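# Feed steel bar to cold saw length stop

## Task

Slide the long steel bar along the roller line, through the open vise of the cold saw and beneath its lifted blade, until its end reaches the length stop (the tip of the little rod at the saw's -y end that faces back toward the blade). The stop must not be shifted from its set position, and the bar must still rest on the rollers at the end. If a short leftover piece of bar sits on the saw ahead of the stop, move it into the offcut bin, the open box standing on the bench past the stop.

## Robot and tools

ROBOT AND FRAME
Two arms, left_arm and right_arm, each ride a carriage on one shared floor track that runs along y at x = 0. left_rail carries left_arm and is always the +y carriage; right_rail carries right_arm. These names do not match image left and right. Each base sits at x = 0, y = its carriage's position_m, z = 0.03 m, facing +x. Scene frame: table top is z = 0, +z up, +x the direction the arms face, +y to their left, y = 0 mid-track. The table edge is at x = 0.31 m. Each gripper's fingers point along its own +z and close along its own y. end_effector_position is the spot between the pads when shut; fingertips extend about 33 mm past it (9 mm when fully open).

execute_actions
Argument actions: a list run in order; cameras picks which images return (omit for all, [] for none). An empty list just reports state. Each action may hold rows, steps, until, and commands for left_rail or right_rail.
rows: up to 15 rows, one per control step (30 steps per second). Every row is exactly 18 numbers in [-1, 1]: left dx, dy, dz, rx, ry, rz, left gripper position, force_limit, speed, then the same nine for the right arm. Always send both halves.
The six pose numbers are an offset, not a pose: they count from that arm's Hand target as it was when the action began, along that Hand target's own axes. All rows in one action are measured from that same start, not from the row before, and a new action starts over from the current Hand target, so repeating an offset moves the arm again. Scale: 1.0 = 0.6 m for dx, dy, dz and 180 degrees for the rotation vector rx, ry, rz. Six zeros re-asks for the current Hand target. Ramp offsets up gradually (about 0.01 extra per row gives 0.18 m/s); sudden jumps shake held parts. The controller clips each step's command to within 70 mm and 16 degrees of the real gripper.
Gripper numbers are absolute settings: position +1 is fully open (140 mm), about -0.8 the pads touch, -1 closes until blocked. force_limit (-1 soft ... +1 firm) and speed (-1 about 30 mm/s ... +1 about 250 mm/s) both start at +1; faster closing grips harder. To leave a gripper unchanged, resend its last three values; 0 is a real command. Grip near the fingertips: deeper grips let the fingers fold and hold loosely.
steps: 1 to 450, default 15, at least one per row. After the last row the arm keeps heading to that row's target.
until: ends an action early when rail conditions hold, e.g. {"right_rail": {"position_status": ["!=", "moving"]}}, or {"all": {"status": "ended"}}. Numbers need a comparison (=, !=, <, <=, >, >=).
Rail commands: position_m is an absolute spot on the track in metres (left_rail -1.1 to 2, right_rail -2 to 1.1); speed_m_s 0.01 to 1; acceleration_factor 0.1 to 1; {"stop": true} brakes. Keep the carriages at least 0.98 m apart. Drive, then wait with an until action; let the carriage arrive before placing a gripper in the scene. A driving carriage drags its arm's targets along. Any out-of-range value rejects the whole call.

move
target: one 18-number row, or a list of up to 15 rows, each an offset from the Hand targets at the move's start (same layout and scale as rows). Paths are straight and do not avoid obstacles. speed: m/s, 0.002 to 2, default 0.25 (one value or one per target). blend: corner radius in m for lists. stop_force: 10 to 80 N, ends an arm's path on contact; use only with slow speed, a still carriage and no wrist turn; omit it when backing off a contact. zero: rezero before the move (default true). blocking=false returns early; then use wait or stop before new rows or moves. The result adds a move: line (done, off_target, held, moving, fault) plus limits.

wait: seconds 0 to 10, everything keeps its last command. stop: brakes a running move (not the rails). zoom_image: camera name and region [x0, y0, x1, y1] in pixels, at most 504 by 504, from the newest image. finished_scene: scene number; ends the scene irreversibly.
Cameras: cam_high, cam_low, cam_bench_left, cam_bench_right, cam_left_wrist, cam_right_wrist, each 672x504.

RESULTS
Positions in metres, orientation as quaternion wxyz, velocities in m/s and rad/s, all in the scene frame (can be a few cm off). Joint positions per arm: rail, waist, shoulder, elbow, forearm roll, wrist pitch, wrist roll. Hand target is where the next offsets start from. object_status: 0 moving, 1 blocked while opening, 2 blocked while closing (a grip), 3 at the requested spot or pads shut. position_measured is in counts (3 open, 230 pads touching). Flange force is the estimated outside force on the gripper in its own axes, including held weight. Wrist depth gives 7x7 distances ahead of each wrist camera. Rail status words: moving, done, contact_stop, time_out, stopped, stopped_with_arm, stopped_for_other_arm, stopped_for_other_carriage; position_answer taken or not_taken. MOTOR HOT warns of overheating.

AVOID
Any outside force of 144 N or a joint overload stops that arm for 10 s. Arms are stiff: aiming even slightly past a firm contact can fault. Do not let the two arms touch or a gripper close on the other arm. Do not drop parts, release moving parts, slam into the saw or table, or twist a heavy part far from its middle. Nothing may leave the table. Push the bar gently so the length stop is not moved, and keep the bar on the rollers. Long holds and stretched arms heat motors.

Each tool is called after "Request:" as name(argument=value, ...) on one line, values as JSON.

## Session

Request:
execute_actions(actions=[])

Scene clock: 0.00 s.
left_arm: end_effector_position=(+0.6600, +0.9028, +0.4937) position_measured=3 object_status=3 end_effector_quat_wxyz=(+0.000, +1.000, +0.000, +0.000) | right_arm: end_effector_position=(+0.6600, -0.7521, +0.4937) position_measured=3 object_status=3 end_effector_quat_wxyz=(+0.000, +1.000, +0.000, +0.000)
Joint positions: left_arm=[0.903 -0.053 0.164 1.35 0 1.628 1.518] | right_arm=[-0.752 -0.053 0.164 1.35 0 1.628 1.518]
Joint velocities: within noise
Joint torques (N m): no reading
Flange force (N): no reading
Wrist depth (mm): cam_left_wrist=[561 350 559 557 545 487 546 / 590 365 579 584 372 488 582 / 621 394 620 623 404 552 614 / 402 149 670 666 666 417 405 / - 691 718 720 711 711 116 / - 822 - 768 725 - - / - - 793 771 790 825 -] | cam_right_wrist=[555 565 562 347 563 559 549 / 529 606 594 364 598 591 387 / 420 631 625 401 624 620 392 / 668 130 670 674 683 401 125 / - 130 726 719 719 724 112 / - 760 754 762 714 - - / - 938 836 776 808 877 -]
Hand target: left_arm +0.6600, +0.9028, +0.4937; +0.000, +1.000, +0.000, +0.000 | right_arm +0.6600, -0.7521, +0.4937; +0.000, +1.000, +0.000, +0.000
Tool commands: left_gripper/position=+1.0 left_gripper/force_limit=+1.0 left_gripper/speed=+1.0 right_gripper/position=+1.0 right_gripper/force_limit=+1.0 right_gripper/speed=+1.0
left_rail: position_m=0.903 position_status=done
right_rail: position_m=-0.752 position_status=done

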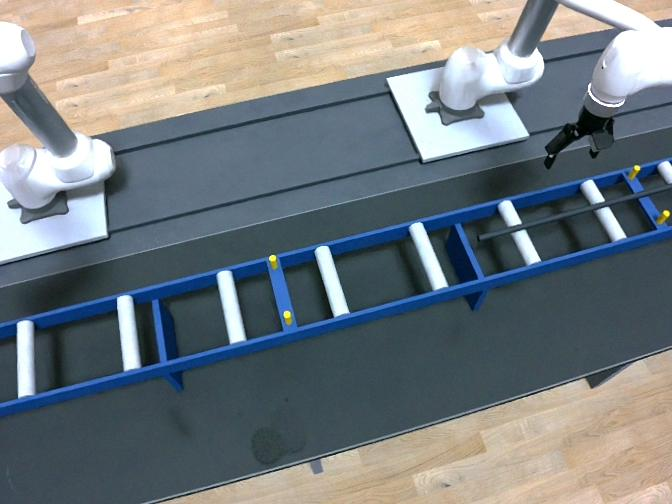

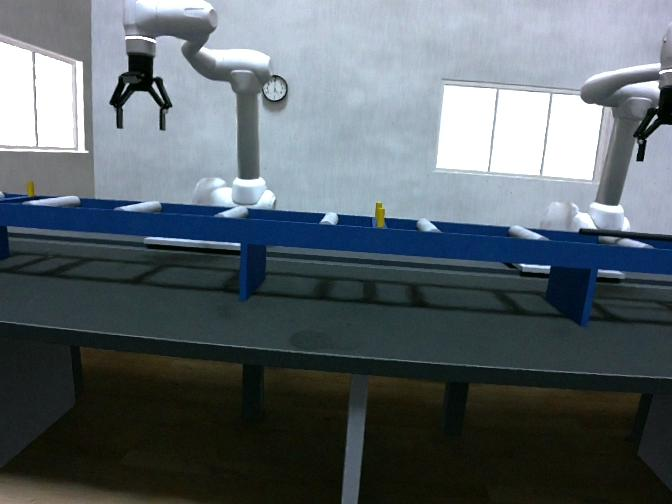

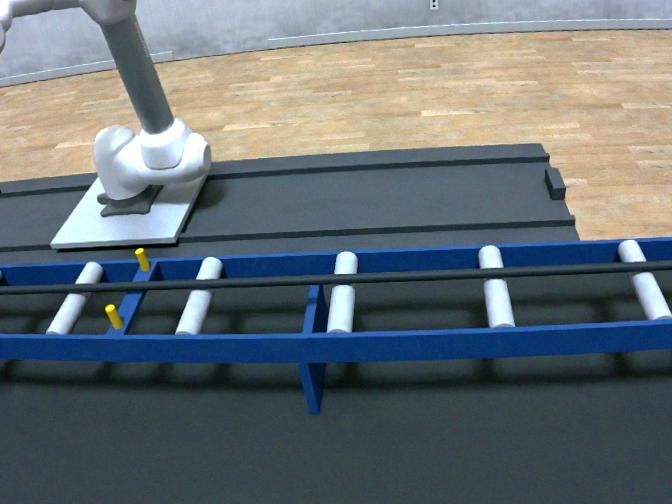

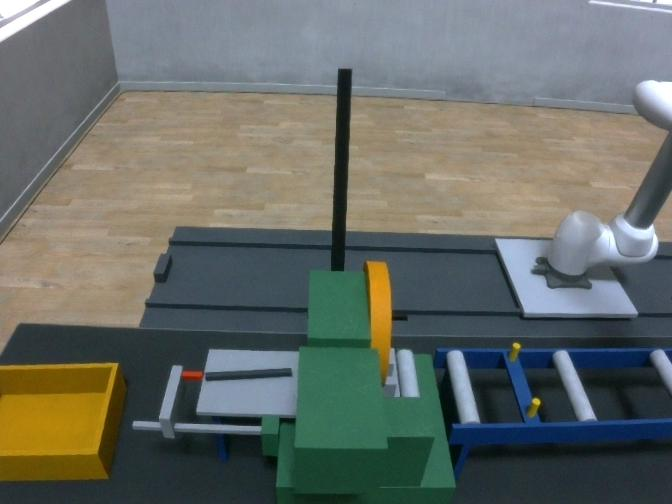

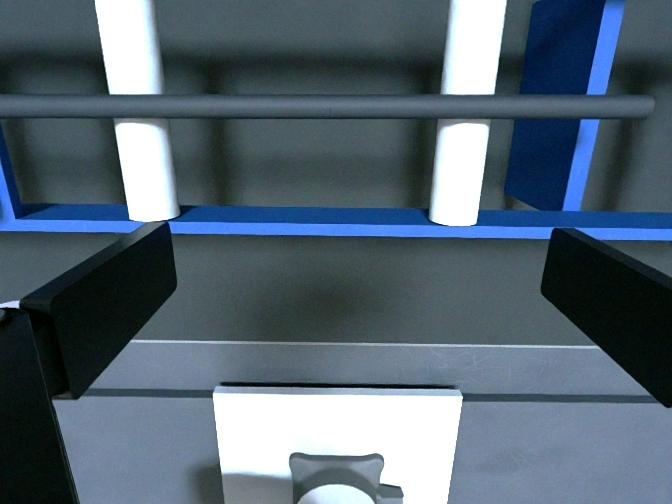

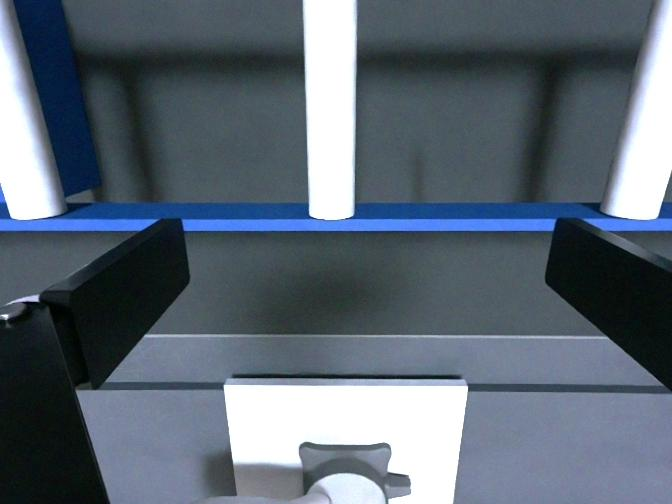

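Request:
move(target=[0,0,0,0,0,0,1,1,1,-0.57,0,-0.25,0,0,0,1,1,1], cameras=["cam_bench_right"])

Request:
execute_actions(actions=[{"right_rail":{"position_m":-1.2,"speed_m_s":0.4,"acceleration_factor":0.5}},{"steps":200,"until":{"right_rail":{"position_status":["!=","moving"]}}}], cameras=["cam_bench_right","cam_right_wrist"])

Scene clock: 19.80 s.
left_arm: end_effector_position=(+0.6600, +0.9028, +0.4937) position_measured=3 object_status=3 end_effector_quat_wxyz=(+0.000, +1.000, +0.000, +0.000) | right_arm: end_effector_position=(+0.3181, -0.7522, +0.6436) position_measured=3 object_status=3 end_effector_quat_wxyz=(+0.000, +1.000, +0.000, +0.000)
Joint positions: left_arm=[0.903 -0.053 0.164 1.35 0 1.628 1.518] | right_arm=[-0.752 -0.11 -0.333 1.523 0 1.952 1.46]
Joint torques (N m): left_arm=[0.68 -59.93 -41.17 3.69 0.1 -0.3] | right_arm=[-2.72 -5.46 -42.08 2.79 -0.06 -0.12]
Flange force (N): left_arm=[3.3 0.7 -2.1] | right_arm=[-1.0 -8.9 7.3]
Wrist depth (mm): cam_left_wrist=[560 349 559 559 550 486 542 / 584 366 584 585 372 485 585 / 621 396 616 616 404 557 623 / 401 149 668 664 662 414 403 / - 128 723 702 716 716 116 / - - 752 732 745 790 - / - - 768 760 796 888 -] | cam_right_wrist=[701 694 694 701 692 698 687 / - 741 741 739 747 736 736 / 811 790 762 779 734 817 895 / - 125 805 796 817 148 124 / - 130 601 613 881 918 113 / - 569 563 582 999 1004 - / - 467 2158 2295 2158 2115 2115]
Hand target: left_arm +0.6600, +0.9028, +0.4937; +0.000, +1.000, +0.000, +0.000 | right_arm +0.3180, -0.7521, +0.6437; +0.000, +1.000, +0.000, +0.000
Off the commanded pose: left_arm 0.000 m, 0 deg | right_arm 0.000 m, 0 deg.
left_rail: position_m=0.903 position_status=done
right_rail: position_m=-0.752 position_status=done
move: done
Images, in order (width x height): cam_bench_right 672x504.

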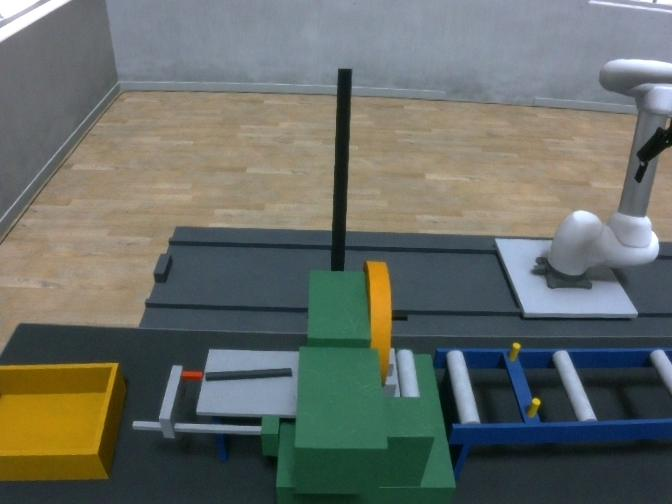

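Scene clock: 21.77 s.
left_arm: end_effector_position=(+0.6600, +0.9028, +0.4937) position_measured=3 object_status=3 end_effector_quat_wxyz=(+0.000, +1.000, +0.000, +0.000) | right_arm: end_effector_position=(+0.3180, -1.2005, +0.6437) position_measured=3 object_status=3 end_effector_quat_wxyz=(+0.000, +1.000, +0.000, +0.000)
Joint positions: left_arm=[0.903 -0.053 0.164 1.35 0 1.628 1.518] | right_arm=[-1.2 -0.11 -0.333 1.523 0 1.952 1.46]
Joint torques (N m): left_arm=[0.68 -59.95 -41.17 3.66 0.08 -0.29] | right_arm=[-3.03 -4.29 -41.97 2.78 -0.09 -0.02]
Flange force (N): left_arm=[3.3 0.6 -2.1] | right_arm=[-2.9 -9.6 7.7]
Flange force at the end of the 1st action (N): left_arm=[3.4 1.4 -2.2] | right_arm=[-4.5 -11.6 8.2]
Wrist depth (mm): cam_left_wrist=[554 350 560 563 545 489 547 / 584 366 582 582 372 486 585 / 623 395 620 613 406 517 632 / 399 149 662 666 662 414 405 / - 687 704 707 702 713 116 / - 822 725 737 735 804 - / - - 765 765 782 - -] | cam_right_wrist=[703 714 707 703 696 701 685 / 741 747 741 736 739 744 739 / 802 817 793 762 785 793 817 / - 130 796 796 817 148 124 / - 130 606 613 877 884 113 / - 574 569 1004 1926 1979 - / - 470 2158 2158 2115 2158 -]
Hand target: left_arm +0.6600, +0.9028, +0.4937; +0.000, +1.000, +0.000, +0.000 | right_arm +0.3180, -1.2005, +0.6437; +0.000, +1.000, +0.000, +0.000
Tool commands: left_gripper/position=+1.0 left_gripper/force_limit=+1.0 left_gripper/speed=+1.0 right_gripper/position=+1.0 right_gripper/force_limit=+1.0 right_gripper/speed=+1.0
Off the commanded pose: left_arm 0.000 m, 0 deg | right_arm 0.000 m, 0 deg.
left_rail: position_m=0.903 position_status=done
right_rail: position_m=-1.200 speed_m_s=0.40 position_status=done
Images, in order (width x height): cam_bench_right 672x504, cam_right_wrist 672x504.

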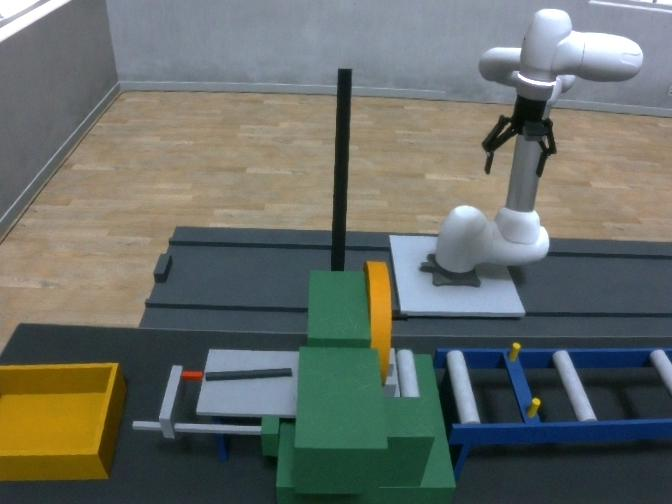

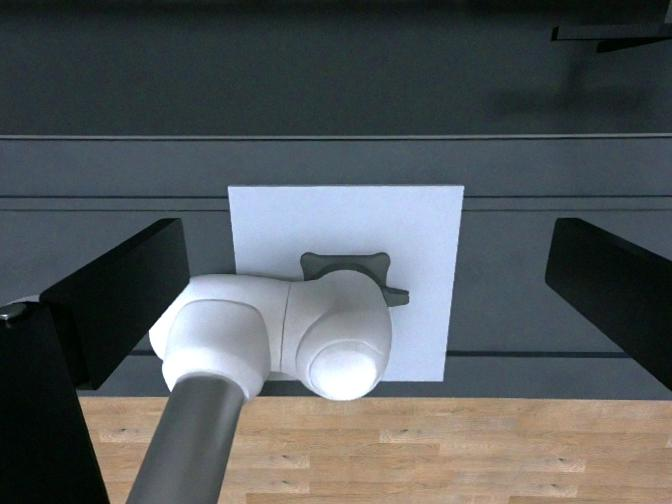

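Request:
execute_actions(actions=[{"right_rail":{"position_m":-1.4}},{"steps":200,"until":{"right_rail":{"position_status":["!=","moving"]}}}], cameras=["cam_bench_right","cam_right_wrist","cam_low"])

Scene clock: 28.17 s.
left_arm: end_effector_position=(+0.6600, +0.9028, +0.4937) position_measured=3 object_status=3 end_effector_quat_wxyz=(+0.000, +1.000, +0.000, +0.000) | right_arm: end_effector_position=(+0.3180, -1.4005, +0.6437) position_measured=3 object_status=3 end_effector_quat_wxyz=(+0.000, +1.000, +0.000, +0.000)
Joint positions: left_arm=[0.903 -0.053 0.164 1.35 0 1.628 1.518] | right_arm=[-1.4 -0.11 -0.333 1.523 0 1.952 1.46]
Joint torques (N m): left_arm=[0.9 -59.97 -41.08 3.72 0.08 -0.33] | right_arm=[-3.01 -4.24 -41.94 2.8 -0.09 -0.01]
Flange force (N): left_arm=[3.2 0.6 -2.3] | right_arm=[-3.6 -9.7 7.5]
Flange force at the end of the 1st action (N): left_arm=[3.8 0.5 -2.0] | right_arm=[-4.6 -11.7 8.0]
Wrist depth (mm): cam_left_wrist=[561 347 557 564 549 486 546 / 584 364 584 591 371 487 577 / 616 396 620 620 405 552 628 / 400 149 668 668 666 413 404 / - 138 718 709 718 713 116 / - - 693 709 745 - - / - - 776 760 790 857 -] | cam_right_wrist=[705 698 705 698 685 678 681 / 749 741 741 749 739 739 736 / 811 808 796 779 765 - 802 / - 125 817 790 824 824 123 / - 130 606 611 881 950 113 / - 985 569 1004 1961 1008 - / - 455 2115 1926 2035 - -]
Hand target: left_arm +0.6600, +0.9028, +0.4937; +0.000, +1.000, +0.000, +0.000 | right_arm +0.3180, -1.4005, +0.6437; +0.000, +1.000, +0.000, +0.000
Tool commands: left_gripper/position=+1.0 left_gripper/force_limit=+1.0 left_gripper/speed=+1.0 right_gripper/position=+1.0 right_gripper/force_limit=+1.0 right_gripper/speed=+1.0
Off the commanded pose: left_arm 0.000 m, 0 deg | right_arm 0.000 m, 0 deg.
left_rail: position_m=0.903 position_status=done
right_rail: position_m=-1.400 speed_m_s=0.40 position_status=done
Images, in order (width x height): cam_low 672x504, cam_bench_right 672x504, cam_right_wrist 672x504.

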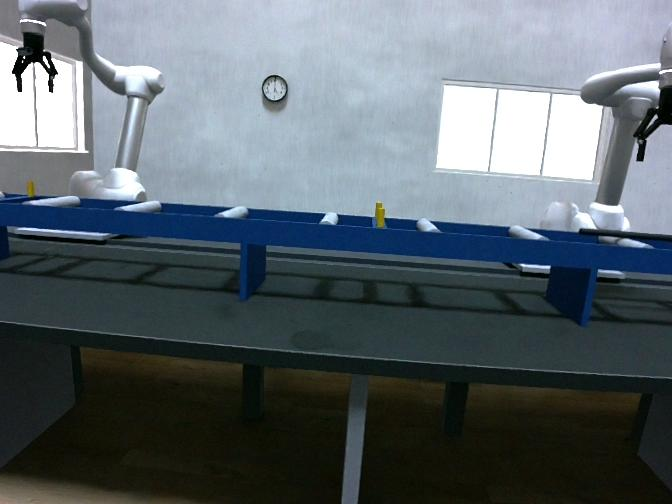

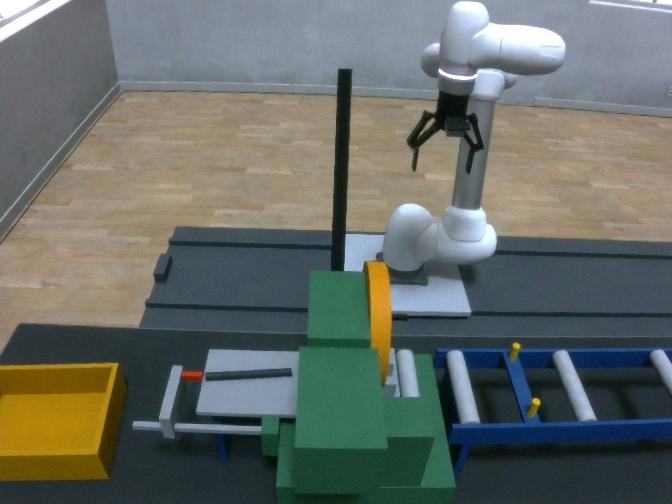

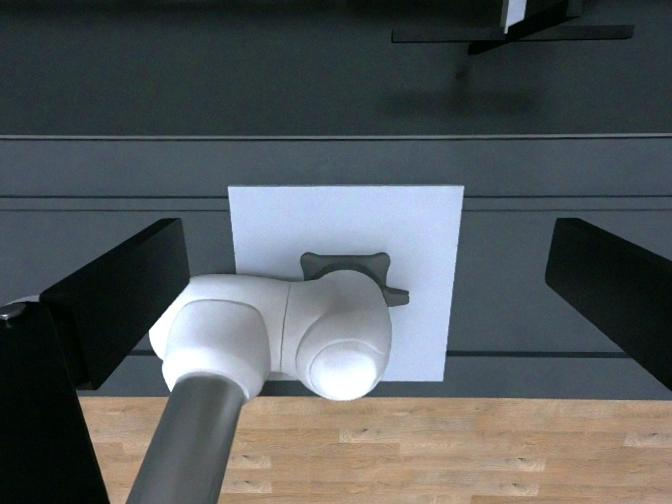

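Request:
move(target=[0,0,0,0,0,0,1,1,1,-0.15,0,0,0,0,0,1,1,1], cameras=[])

Request:
execute_actions(actions=[{"right_rail":{"position_m":-1.98}},{"steps":200,"until":{"right_rail":{"position_status":["!=","moving"]}}}], cameras=["cam_bench_right","cam_right_wrist"])

Request:
move(target=[0,0,0,0,0,0,1,1,1,0.72,0.1,0,0,0,0,1,1,1], cameras=["cam_bench_right","cam_right_wrist"])

Scene clock: 37.63 s.
left_arm: end_effector_position=(+0.6600, +0.9028, +0.4937) position_measured=3 object_status=3 end_effector_quat_wxyz=(+0.000, +1.000, +0.000, +0.000) | right_arm: end_effector_position=(+0.2281, -1.4005, +0.6436) position_measured=3 object_status=3 end_effector_quat_wxyz=(+0.000, +1.000, +0.000, +0.000)
Joint positions: left_arm=[0.903 -0.053 0.164 1.35 0 1.628 1.518] | right_arm=[-1.4 -0.154 -0.467 1.594 0 2.015 1.417]
Joint torques (N m): left_arm=[0.73 -59.99 -41.12 3.71 0.09 -0.28] | right_arm=[-2.97 9.83 -40.95 2.68 -0.05 0.02]
Flange force (N): left_arm=[3.7 0.7 -1.8] | right_arm=[-1.8 -13.1 8.2]
Wrist depth (mm): cam_left_wrist=[559 348 556 561 549 489 545 / 584 365 585 582 370 482 576 / 618 392 616 621 405 553 625 / 402 149 664 664 666 415 404 / - 138 723 707 713 707 116 / - - 740 750 747 - - / - - 782 757 782 747 -] | cam_right_wrist=[707 710 701 698 694 698 698 / 762 744 749 724 739 773 752 / 811 830 787 765 757 814 808 / 853 130 582 588 787 148 125 / - 130 553 552 881 - 113 / - 463 487 1961 1961 1909 - / - 414 2202 2115 2075 2075 2115]
Hand target: left_arm +0.6600, +0.9028, +0.4937; +0.000, +1.000, +0.000, +0.000 | right_arm +0.2280, -1.4005, +0.6437; +0.000, +1.000, +0.000, +0.000
Off the commanded pose: left_arm 0.000 m, 0 deg | right_arm 0.000 m, 0 deg.
left_rail: position_m=0.903 position_status=done
right_rail: position_m=-1.400 speed_m_s=0.40 position_status=done
move: done
No camera images: "cameras" was empty.

Scene clock: 39.93 s.
left_arm: end_effector_position=(+0.6600, +0.9028, +0.4937) position_measured=3 object_status=3 end_effector_quat_wxyz=(+0.000, +1.000, +0.000, +0.000) | right_arm: end_effector_position=(+0.2280, -1.9805, +0.6437) position_measured=3 object_status=3 end_effector_quat_wxyz=(+0.000, +1.000, +0.000, +0.000)
Joint positions: left_arm=[0.903 -0.053 0.164 1.35 0 1.628 1.518] | right_arm=[-1.98 -0.154 -0.468 1.594 0 2.015 1.417]
Joint torques (N m): left_arm=[0.63 -59.99 -41.08 3.69 0.08 -0.33] | right_arm=[-3.13 9.48 -40.94 2.67 -0.08 -0.03]
Flange force (N): left_arm=[2.7 0.3 -2.8] | right_arm=[-1.1 -13.9 7.6]
Flange force at the end of the 1st action (N): left_arm=[3.9 0.7 -2.2] | right_arm=[-3.0 -12.6 8.1]
Wrist depth (mm): cam_left_wrist=[560 348 559 557 547 486 547 / 585 364 588 590 371 487 582 / 614 394 623 630 404 553 625 / 400 149 664 668 674 413 403 / - 139 718 723 707 711 116 / - - 763 735 747 - - / - - 779 768 801 - -] | cam_right_wrist=[714 712 705 701 698 717 696 / 762 757 752 696 698 1509 1488 / 820 805 754 762 734 1519 1552 / 836 130 583 583 808 787 124 / - 130 546 556 866 1926 113 / - 454 1944 1961 1979 1876 1979 / - 413 2075 2179 2016 2055 2095]
Hand target: left_arm +0.6600, +0.9028, +0.4937; +0.000, +1.000, +0.000, +0.000 | right_arm +0.2280, -1.9805, +0.6437; +0.000, +1.000, +0.000, +0.000
Tool commands: left_gripper/position=+1.0 left_gripper/force_limit=+1.0 left_gripper/speed=+1.0 right_gripper/position=+1.0 right_gripper/force_limit=+1.0 right_gripper/speed=+1.0
Off the commanded pose: left_arm 0.000 m, 0 deg | right_arm 0.000 m, 0 deg.
left_rail: position_m=0.903 position_status=done
right_rail: position_m=-1.980 speed_m_s=0.40 position_status=done
Images, in order (width x height): cam_bench_right 672x504, cam_right_wrist 672x504.

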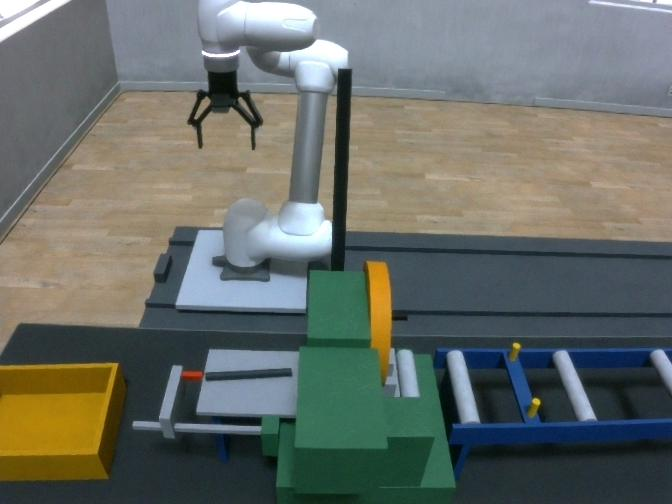

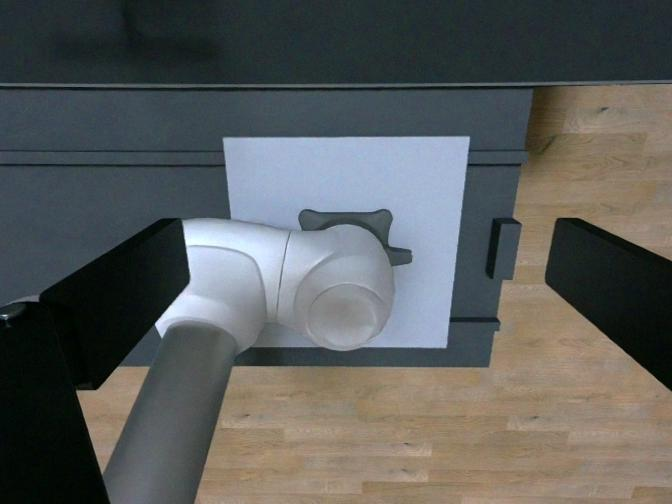

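Scene clock: 42.27 s.
left_arm: end_effector_position=(+0.6600, +0.9028, +0.4937) position_measured=3 object_status=3 end_effector_quat_wxyz=(+0.000, +1.000, +0.000, +0.000) | right_arm: end_effector_position=(+0.6599, -2.0405, +0.6437) position_measured=3 object_status=3 end_effector_quat_wxyz=(+0.000, +1.000, +0.000, +0.000)
Joint positions: left_arm=[0.903 -0.053 0.164 1.35 0 1.628 1.518] | right_arm=[-1.98 -0.144 0.22 1.006 0 1.915 1.427]
Joint torques (N m): left_arm=[0.5 -59.93 -41.08 3.69 0.08 -0.33] | right_arm=[-2.85 -61.47 -42.87 2.81 0.06 -0.03]
Flange force (N): left_arm=[3.5 0.6 -1.8] | right_arm=[-8.6 -5.2 10.1]
Wrist depth (mm): cam_left_wrist=[560 347 556 559 549 490 547 / 584 364 582 585 373 484 585 / 621 394 616 623 403 554 623 / 402 149 670 666 674 413 407 / - 138 713 723 707 718 115 / - - 742 740 742 707 - / - - 776 757 779 - -] | cam_right_wrist=[510 475 477 472 696 670 687 / 501 515 497 724 734 - 719 / 531 528 796 796 787 856 782 / 830 130 846 843 833 814 124 / - 113 899 918 918 1798 113 / - - 926 910 999 1961 1998 / - 722 736 787 1032 2095 2075]
Hand target: left_arm +0.6600, +0.9028, +0.4937; +0.000, +1.000, +0.000, +0.000 | right_arm +0.6600, -2.0405, +0.6437; +0.000, +1.000, +0.000, +0.000
Off the commanded pose: left_arm 0.000 m, 0 deg | right_arm 0.000 m, 0 deg.
left_rail: position_m=0.903 position_status=done
right_rail: position_m=-1.980 speed_m_s=0.40 position_status=done
move: done
Images, in order (width x height): cam_bench_right 672x504, cam_right_wrist 672x504.

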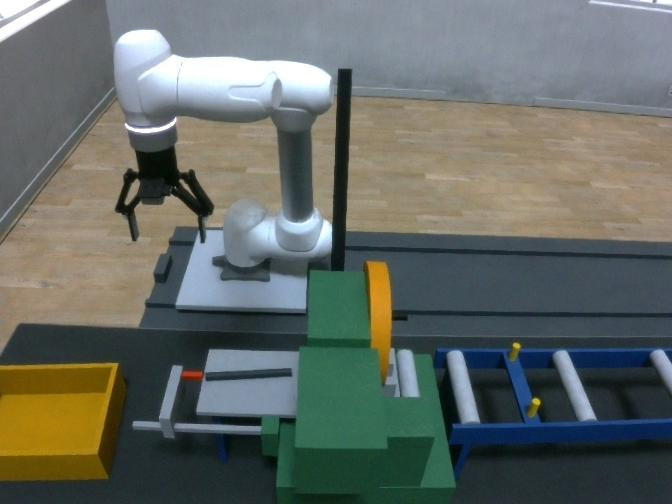

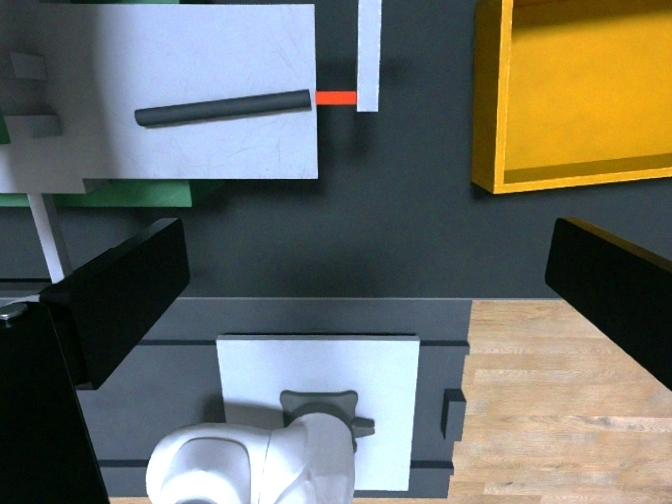

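Request:
move(target=[0,0,0,0,0,0,1,1,1,0.1133,-0.2258,0.43,0,0,0.47,-0.03,-1,1], cameras=["cam_bench_right","cam_right_wrist"])

Scene clock: 56.63 s.
left_arm: end_effector_position=(+0.6600, +0.9028, +0.4937) position_measured=3 object_status=3 end_effector_quat_wxyz=(+0.000, +1.000, +0.000, +0.000) | right_arm: end_effector_position=(+0.7279, -1.9051, +0.3857) position_measured=132 object_status=3 end_effector_quat_wxyz=(+0.000, +0.740, -0.673, +0.000)
Joint positions: left_arm=[0.903 -0.053 0.164 1.35 0 1.628 1.518] | right_arm=[-1.98 0.055 0.286 1.39 0 1.465 3.103]
Joint torques (N m): left_arm=[0.58 -59.75 -41.09 3.68 0.08 -0.29] | right_arm=[-3.22 -69.34 -44.88 2.98 -0.03 -0.2]
Flange force (N): left_arm=[2.7 -0.1 -2.4] | right_arm=[-4.7 9.4 5.0]
Wrist depth (mm): cam_left_wrist=[560 348 561 561 550 487 542 / 582 366 585 587 371 484 585 / 621 394 618 618 405 552 618 / 399 149 666 668 660 416 406 / - 138 716 713 720 711 116 / - 979 765 730 707 735 - / - 874 804 757 793 838 -] | cam_right_wrist=[466 462 246 245 454 459 463 / 505 495 258 254 252 260 487 / 525 525 273 271 270 521 521 / 562 378 124 281 158 538 552 / - 84 84 - 309 83 88 / - 72 325 339 333 - - / - - - 351 358 - -]
Hand target: left_arm +0.6600, +0.9028, +0.4937; +0.000, +1.000, +0.000, +0.000 | right_arm +0.7279, -1.9050, +0.3857; +0.000, +0.740, -0.673, +0.000
Off the commanded pose: left_arm 0.000 m, 0 deg | right_arm 0.000 m, 0 deg.
left_rail: position_m=0.903 position_status=done
right_rail: position_m=-1.980 speed_m_s=0.40 position_status=done
move: done
Images, in order (width x height): cam_bench_right 672x504, cam_right_wrist 672x504.

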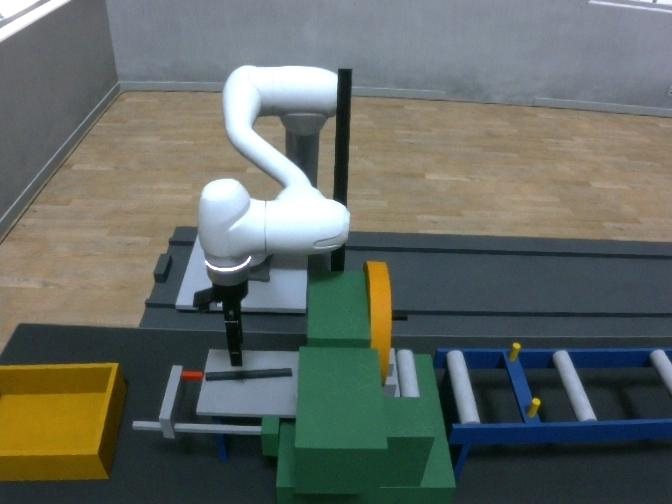

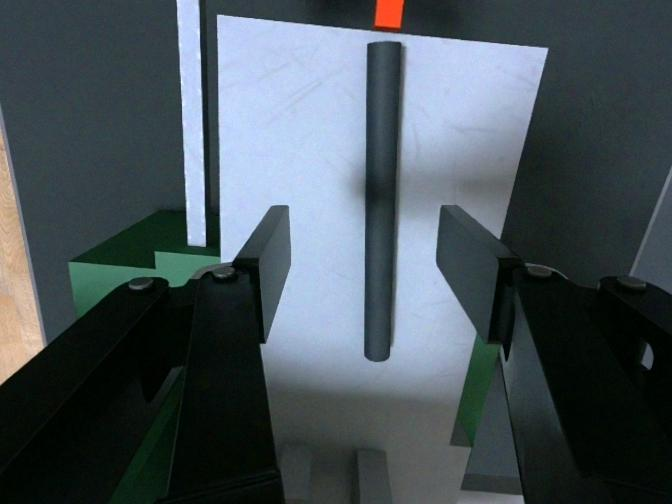

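Request:
move(target=[0,0,0,0,0,0,1,1,1,0,0.0283,0.155,0,0,0,-0.03,-1,1], cameras=["cam_right_wrist"])

Scene clock: 78.87 s.
left_arm: end_effector_position=(+0.6600, +0.9028, +0.4937) position_measured=3 object_status=3 end_effector_quat_wxyz=(+0.000, +1.000, +0.000, +0.000) | right_arm: end_effector_position=(+0.7149, -1.9062, +0.3168) position_measured=132 object_status=3 end_effector_quat_wxyz=(+0.000, +0.739, -0.673, -0.001)
Joint positions: left_arm=[0.903 -0.053 0.164 1.35 0 1.628 1.518] | right_arm=[-1.98 0.055 0.285 1.517 0 1.341 3.102]
Joint torques (N m): left_arm=[0.73 -59.93 -41.13 3.65 0.07 -0.28] | right_arm=[11.06 -70.95 -37.82 1.23 -0.06 -0.04]
Flange force (N): left_arm=[3.0 0.7 -2.5] | right_arm=[15.3 -7.9 -3.6]
Flange force when the fault began (N): right_arm=[13.5 -34.8 -35.3]
Wrist depth (mm): cam_left_wrist=[559 349 560 556 362 486 546 / 590 367 588 584 369 485 577 / 620 392 627 614 404 553 628 / 401 149 666 664 668 415 404 / - 138 713 725 711 713 116 / - 782 752 718 747 779 - / - - 782 760 782 - -] | cam_right_wrist=[406 201 178 165 178 181 400 / 429 211 188 185 189 191 424 / 454 223 204 196 201 203 442 / 477 241 116 210 159 212 483 / - 84 83 224 229 83 89 / - 72 241 245 248 - - / - - - 275 269 - -]
Hand target: left_arm +0.6600, +0.9028, +0.4937; +0.000, +1.000, +0.000, +0.000 | right_arm +0.7149, -1.9062, +0.3168; +0.000, +0.739, -0.673, -0.001 (not the last commanded pose)
Tool commands: left_gripper/position=+1.0 left_gripper/force_limit=+1.0 left_gripper/speed=+1.0 right_gripper/position=-0.027451 right_gripper/force_limit=-1.0 right_gripper/speed=+1.0
Off the commanded pose: left_arm 0.000 m, 0 deg | right_arm 0.024 m, 0 deg.
FORCE FAULT: contact force on the right arm reached its limit, and that arm stopped for 10 seconds. The contact can be on any part of that arm, not only on its tool. That arm's remaining commands of this call were not run. That arm's target is now where it stood when the stop ended, not its last command. That arm accepts commands again.
left_rail: position_m=0.903 position_status=done
right_rail: position_m=-1.980 speed_m_s=0.40 position_status=done
move: fault (right_arm)
Images, in order (width x height): cam_right_wrist 672x504.

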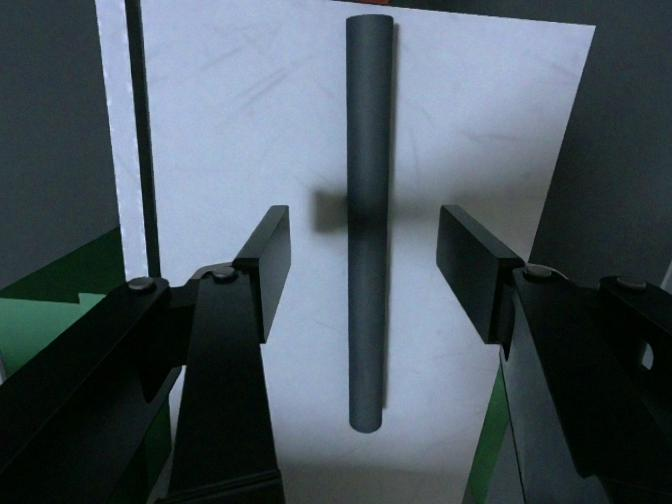

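Request:
execute_actions(actions=[], cameras=["cam_bench_right"])

Request:
zoom_image(camera="cam_bench_right", region=[160, 60, 460, 460])

Scene clock: 84.20 s.
left_arm: end_effector_position=(+0.6600, +0.9028, +0.4937) position_measured=3 object_status=3 end_effector_quat_wxyz=(+0.000, +1.000, +0.000, +0.000) | right_arm: end_effector_position=(+0.7149, -1.9062, +0.3168) position_measured=132 object_status=3 end_effector_quat_wxyz=(+0.000, +0.739, -0.673, -0.001)
Joint positions: left_arm=[0.903 -0.053 0.164 1.35 0 1.628 1.518] | right_arm=[-1.98 0.055 0.285 1.517 0 1.341 3.102]
Joint velocities: within noise
Joint torques (N m): left_arm=[0.86 -59.58 -41.12 3.69 0.1 -0.31] | right_arm=[8.92 -70.46 -38.02 1.21 -0.05 -0.05]
Flange force (N): left_arm=[2.7 0.8 -2.3] | right_arm=[12.3 -6.2 -2.8]
Wrist depth (mm): cam_left_wrist=[557 348 557 554 546 489 546 / 585 366 581 584 371 486 585 / 621 396 620 620 404 553 628 / 400 149 662 670 662 414 406 / - 693 716 713 709 702 116 / - - 740 747 737 - - / - - 779 763 793 - -] | cam_right_wrist=[404 200 - 169 178 183 397 / 429 194 190 185 189 186 428 / 453 206 201 196 201 205 449 / 488 237 124 200 159 211 479 / - 84 83 222 - 83 88 / - 72 241 242 - - - / - - - 269 269 - -]
Hand target: left_arm +0.6600, +0.9028, +0.4937; +0.000, +1.000, +0.000, +0.000 | right_arm +0.7149, -1.9062, +0.3168; +0.000, +0.739, -0.673, -0.001 (not the last commanded pose)
Tool commands: left_gripper/position=+1.0 left_gripper/force_limit=+1.0 left_gripper/speed=+1.0 right_gripper/position=-0.027451 right_gripper/force_limit=-1.0 right_gripper/speed=+1.0
Off the commanded pose: left_arm 0.000 m, 0 deg | right_arm 0.024 m, 0 deg.
left_rail: position_m=0.903 position_status=done
right_rail: position_m=-1.980 speed_m_s=0.40 position_status=done
Images, in order (width x height): cam_bench_right 672x504.

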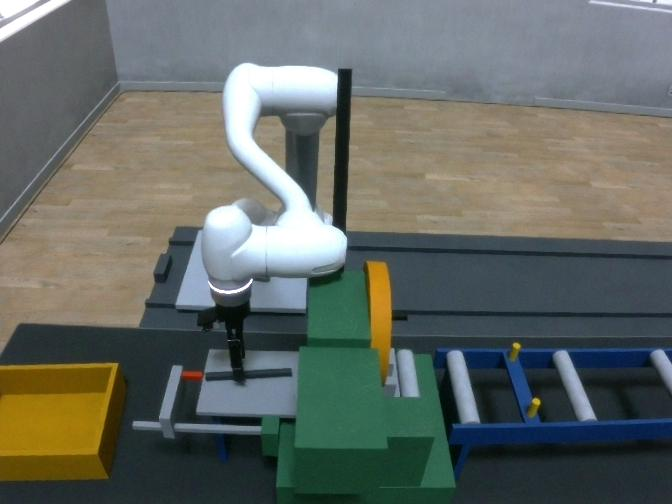

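Scaled by 1.260.

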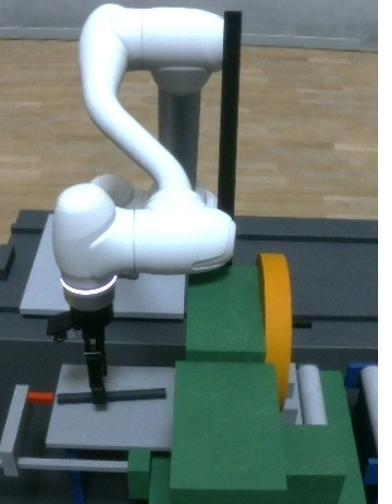

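Request:
move(target=[[0,0,0,0,0,0,1,1,1,0,0,-0.1,0,0,0,-0.03,-1,1],[0,0,0,0,0,0,1,1,1,0.092,0.005,-0.1,0,-0.139,0,-0.03,-1,1]], speed=0.15, cameras=["cam_bench_right","cam_right_wrist"])

Scene clock: 101.10 s.
left_arm: end_effector_position=(+0.6600, +0.9028, +0.4937) position_measured=3 object_status=3 end_effector_quat_wxyz=(+0.000, +1.000, +0.000, +0.000) | right_arm: end_effector_position=(+0.7172, -1.9615, +0.3768) position_measured=132 object_status=3 end_effector_quat_wxyz=(-0.145, +0.722, -0.657, -0.161)
Joint positions: left_arm=[0.903 -0.053 0.164 1.35 0 1.628 1.518] | right_arm=[-1.98 -0.211 0.31 1.431 0.415 1.544 2.795]
Joint torques (N m): left_arm=[0.57 -59.78 -41.07 3.65 0.1 -0.29] | right_arm=[-2.88 -71.32 -44.24 3.76 0.39 -0.12]
Flange force (N): left_arm=[3.6 0.6 -1.9] | right_arm=[-4.0 7.4 6.7]
Wrist depth (mm): cam_left_wrist=[563 347 554 560 549 487 549 / 585 364 582 585 372 481 581 / 616 393 621 618 405 511 623 / 404 149 660 664 668 413 404 / - 128 713 723 713 716 116 / - - 776 728 760 - - / - - 784 760 790 867 -] | cam_right_wrist=[441 225 213 208 218 420 438 / 497 257 236 223 236 486 495 / 578 306 273 264 271 574 559 / - 314 124 310 140 638 701 / - 84 83 374 396 83 89 / - 72 417 475 1037 - - / - - - 674 - - -]
Hand target: left_arm +0.6600, +0.9028, +0.4937; +0.000, +1.000, +0.000, +0.000 | right_arm +0.7172, -1.9616, +0.3768; -0.145, +0.722, -0.657, -0.161
Off the commanded pose: left_arm 0.000 m, 0 deg | right_arm 0.000 m, 0 deg.
left_rail: position_m=0.903 position_status=done
right_rail: position_m=-1.980 speed_m_s=0.40 position_status=done
move: done
Images, in order (width x height): cam_bench_right 672x504, cam_right_wrist 672x504.

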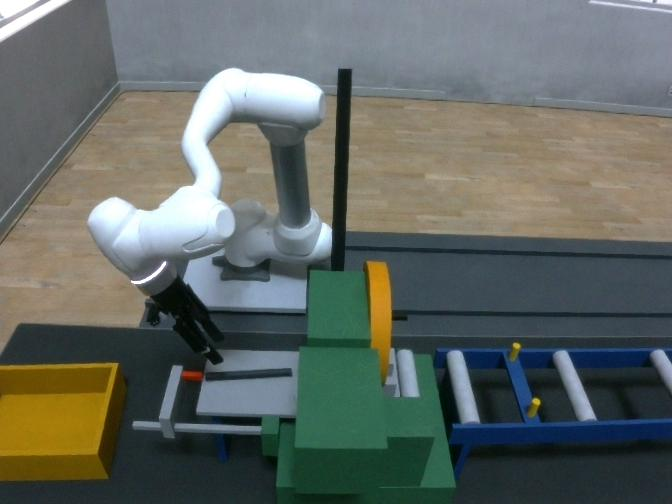

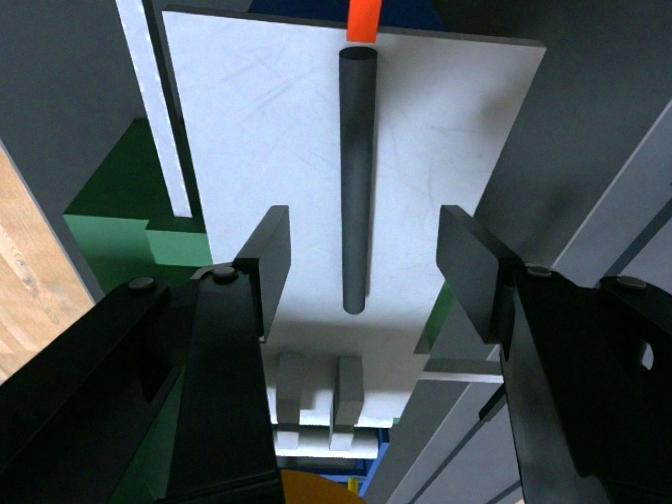

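Request:
move(target=[0,0,0,0,0,0,1,1,1,0.049,0,0.183,0,0,0,-0.03,-1,1], speed=0.06, stop_force=20, cameras=["cam_bench_right","cam_right_wrist"])

Request:
execute_actions(actions=[{"rows":[[0,0,0,0,0,0,1,1,1,0,0,0,0,0,0,-1,-1,-1]],"steps":70}], cameras=["cam_bench_right","cam_right_wrist"])

Scene clock: 109.03 s.
left_arm: end_effector_position=(+0.6600, +0.9028, +0.4937) position_measured=3 object_status=3 end_effector_quat_wxyz=(+0.000, +1.000, +0.000, +0.000) | right_arm: end_effector_position=(+0.7152, -1.9418, +0.2649) position_measured=132 object_status=3 end_effector_quat_wxyz=(-0.145, +0.722, -0.657, -0.161)
Joint positions: left_arm=[0.903 -0.053 0.164 1.35 0 1.628 1.518] | right_arm=[-1.98 -0.186 0.35 1.584 0.429 1.358 2.738]
Joint torques (N m): left_arm=[0.84 -60.04 -41.16 3.65 0.07 -0.29] | right_arm=[-4.85 -68.63 -39.55 2.05 -0.25 -0.04]
Flange force (N): left_arm=[3.5 0.9 -2.1] | right_arm=[-9.6 7.0 0.0]
Wrist depth (mm): cam_left_wrist=[561 351 567 561 547 489 547 / 587 364 582 587 366 485 585 / 618 397 613 628 404 547 627 / 399 149 670 666 670 416 407 / - 138 713 720 707 713 116 / - - 742 732 713 - - / - - 784 760 798 825 -] | cam_right_wrist=[323 327 227 115 214 334 335 / 119 119 120 116 117 122 122 / 138 138 134 113 142 137 142 / 205 152 128 146 147 121 505 / - 98 200 185 209 122 96 / - - 261 234 257 782 - / - - 349 338 363 433 -]
Hand target: left_arm +0.6600, +0.9028, +0.4937; +0.000, +1.000, +0.000, +0.000 | right_arm +0.7152, -1.9418, +0.2649; -0.145, +0.722, -0.657, -0.161
Off the commanded pose: left_arm 0.000 m, 0 deg | right_arm 0.000 m, 0 deg.
left_rail: position_m=0.903 position_status=done
right_rail: position_m=-1.980 speed_m_s=0.40 position_status=done
move: done
Images, in order (width x height): cam_bench_right 672x504, cam_right_wrist 672x504.

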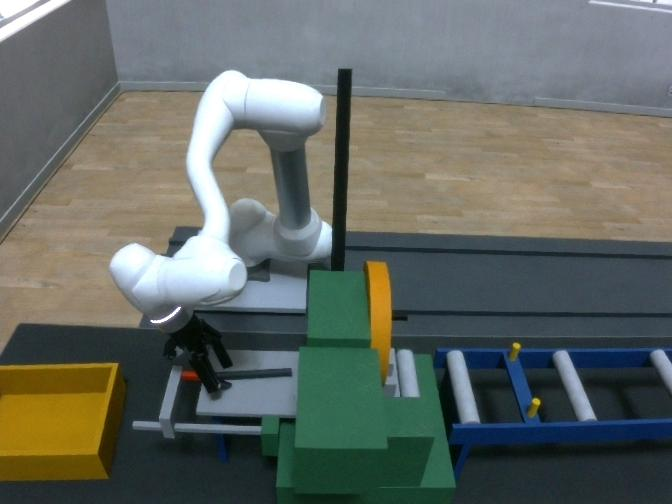

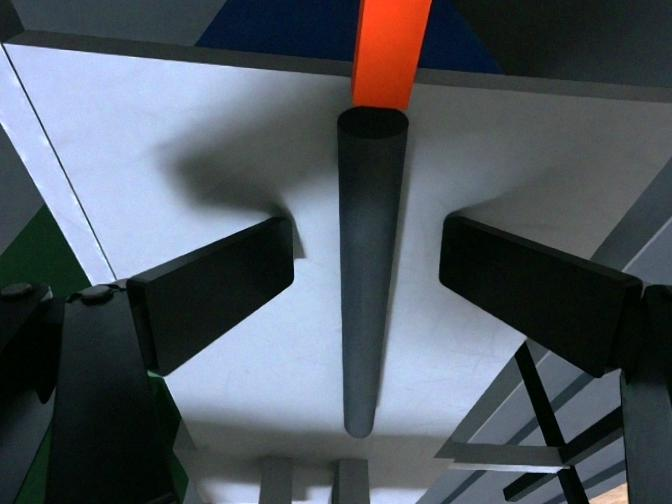

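Scene clock: 111.57 s.
left_arm: end_effector_position=(+0.6600, +0.9028, +0.4937) position_measured=3 object_status=3 end_effector_quat_wxyz=(+0.000, +1.000, +0.000, +0.000) | right_arm: end_effector_position=(+0.7152, -1.9418, +0.2649) position_measured=201 object_status=2 end_effector_quat_wxyz=(-0.145, +0.722, -0.657, -0.161)
Joint positions: left_arm=[0.903 -0.053 0.164 1.35 0 1.628 1.518] | right_arm=[-1.98 -0.186 0.35 1.584 0.429 1.358 2.738]
Joint torques (N m): left_arm=[0.82 -59.81 -41.11 3.68 0.09 -0.32] | right_arm=[-3.41 -70.93 -40.41 2.83 0.3 -0.04]
Flange force (N): left_arm=[3.1 0.5 -2.6] | right_arm=[-6.8 7.1 2.0]
Wrist depth (mm): cam_left_wrist=[585 348 554 561 546 488 545 / 587 366 582 590 370 486 584 / 620 394 618 618 407 553 628 / 400 149 670 668 666 416 403 / - 696 711 720 716 711 116 / - - 730 737 755 765 - / - - 787 757 787 - -] | cam_right_wrist=[319 320 227 116 227 324 335 / - - 119 113 119 122 122 / 142 137 137 124 136 - - / 303 157 108 140 136 115 501 / - 90 112 183 - 109 77 / - - 258 232 273 - - / - - 338 346 366 - -]
Hand target: left_arm +0.6600, +0.9028, +0.4937; +0.000, +1.000, +0.000, +0.000 | right_arm +0.7152, -1.9418, +0.2649; -0.145, +0.722, -0.657, -0.161
Off the commanded pose: left_arm 0.000 m, 0 deg | right_arm 0.000 m, 0 deg.
left_rail: position_m=0.903 position_status=done
right_rail: position_m=-1.980 speed_m_s=0.40 position_status=done
Images, in order (width x height): cam_bench_right 672x504, cam_right_wrist 672x504.

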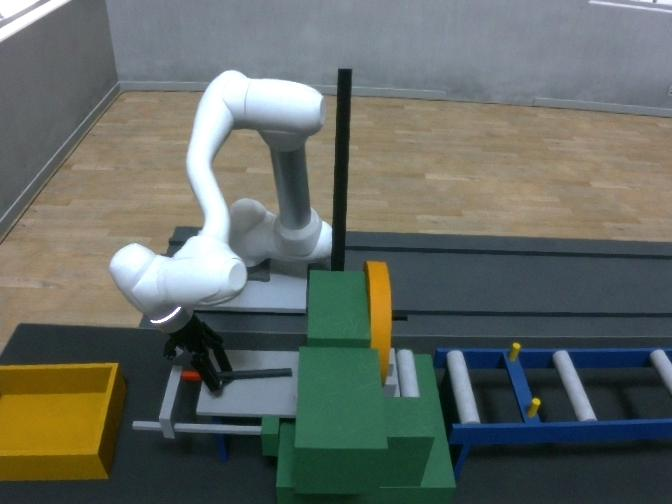

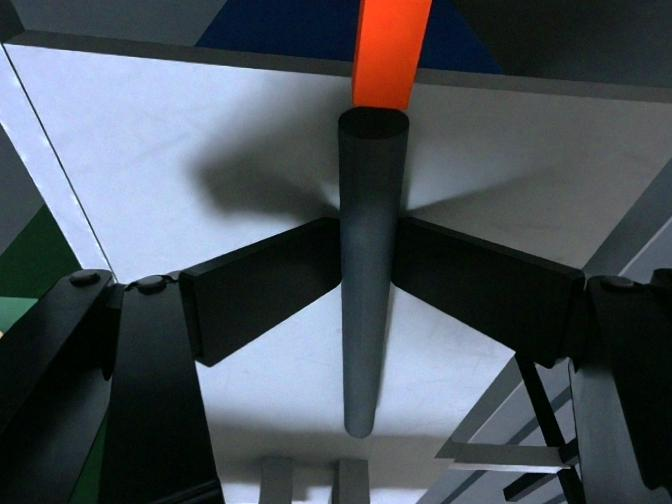

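Request:
move(target=[[0,0,0,0,0,0,1,1,1,-0.03,0,-0.052,0,0,0,-1,-1,-1],[0,0,0,0,0,0,1,1,1,-0.141,0,-0.302,0,0,0,-1,-1,-1],[0,0,0,0,0,0,1,1,1,0.766,0,-0.725,0,0.139,0,-1,-1,-1]], speed=[0.06,0.12,0.2], blend=[0.01,0.03,0], cameras=["cam_bench_right","cam_right_wrist"])

Scene clock: 123.90 s.
left_arm: end_effector_position=(+0.6600, +0.9028, +0.4937) position_measured=3 object_status=3 end_effector_quat_wxyz=(+0.000, +1.000, +0.000, +0.000) | right_arm: end_effector_position=(+0.7718, -2.5396, +0.4644) position_measured=201 object_status=2 end_effector_quat_wxyz=(+0.000, +0.740, -0.673, -0.001)
Joint positions: left_arm=[0.903 -0.053 0.164 1.35 0 1.628 1.518] | right_arm=[-1.98 -0.663 0.736 0.555 -0.001 1.853 2.384]
Joint torques (N m): left_arm=[0.81 -59.74 -41.2 3.69 0.12 -0.28] | right_arm=[-2.99 -113.05 -44.88 2.85 -0.21 -0.05]
Flange force (N): left_arm=[2.5 0.9 -1.9] | right_arm=[0.0 0.0 0.0]
Wrist depth (mm): cam_left_wrist=[566 350 557 554 552 484 549 / 584 364 587 582 372 484 582 / 623 396 623 620 403 554 627 / 400 149 670 670 668 413 403 / - 138 709 711 707 707 116 / - - 771 752 755 - - / - - 804 757 847 - -] | cam_right_wrist=[1205 533 528 521 522 531 533 / 1292 566 555 552 563 566 569 / 1438 606 611 238 594 603 606 / 1468 636 112 145 134 633 652 / - 85 111 133 122 83 82 / - - 754 744 - - 73 / - - 802 741 - - -]
Hand target: left_arm +0.6600, +0.9028, +0.4937; +0.000, +1.000, +0.000, +0.000 | right_arm +0.7718, -2.5397, +0.4644; +0.000, +0.739, -0.673, -0.001
Off the commanded pose: left_arm 0.000 m, 0 deg | right_arm 0.000 m, 0 deg.
left_rail: position_m=0.903 position_status=done
right_rail: position_m=-1.980 speed_m_s=0.40 position_status=done
move: done
Images, in order (width x height): cam_bench_right 672x504, cam_right_wrist 672x504.

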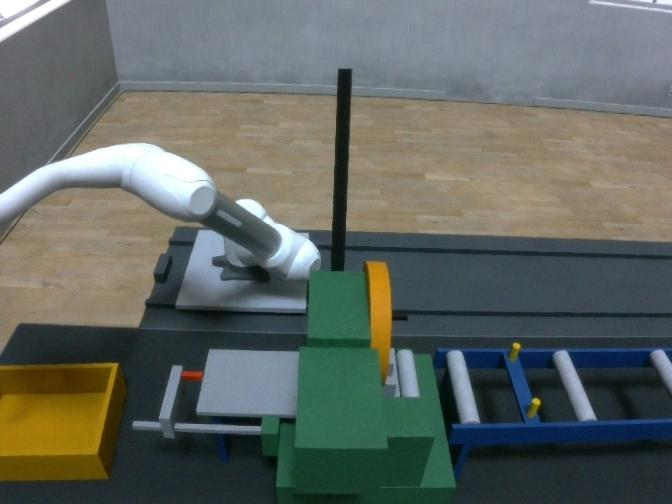

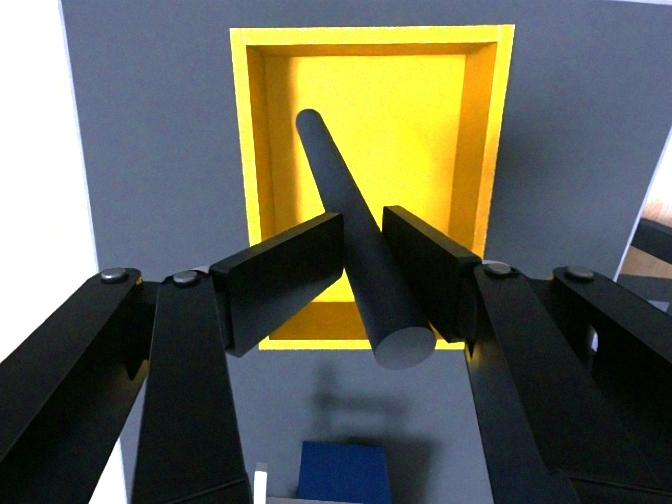

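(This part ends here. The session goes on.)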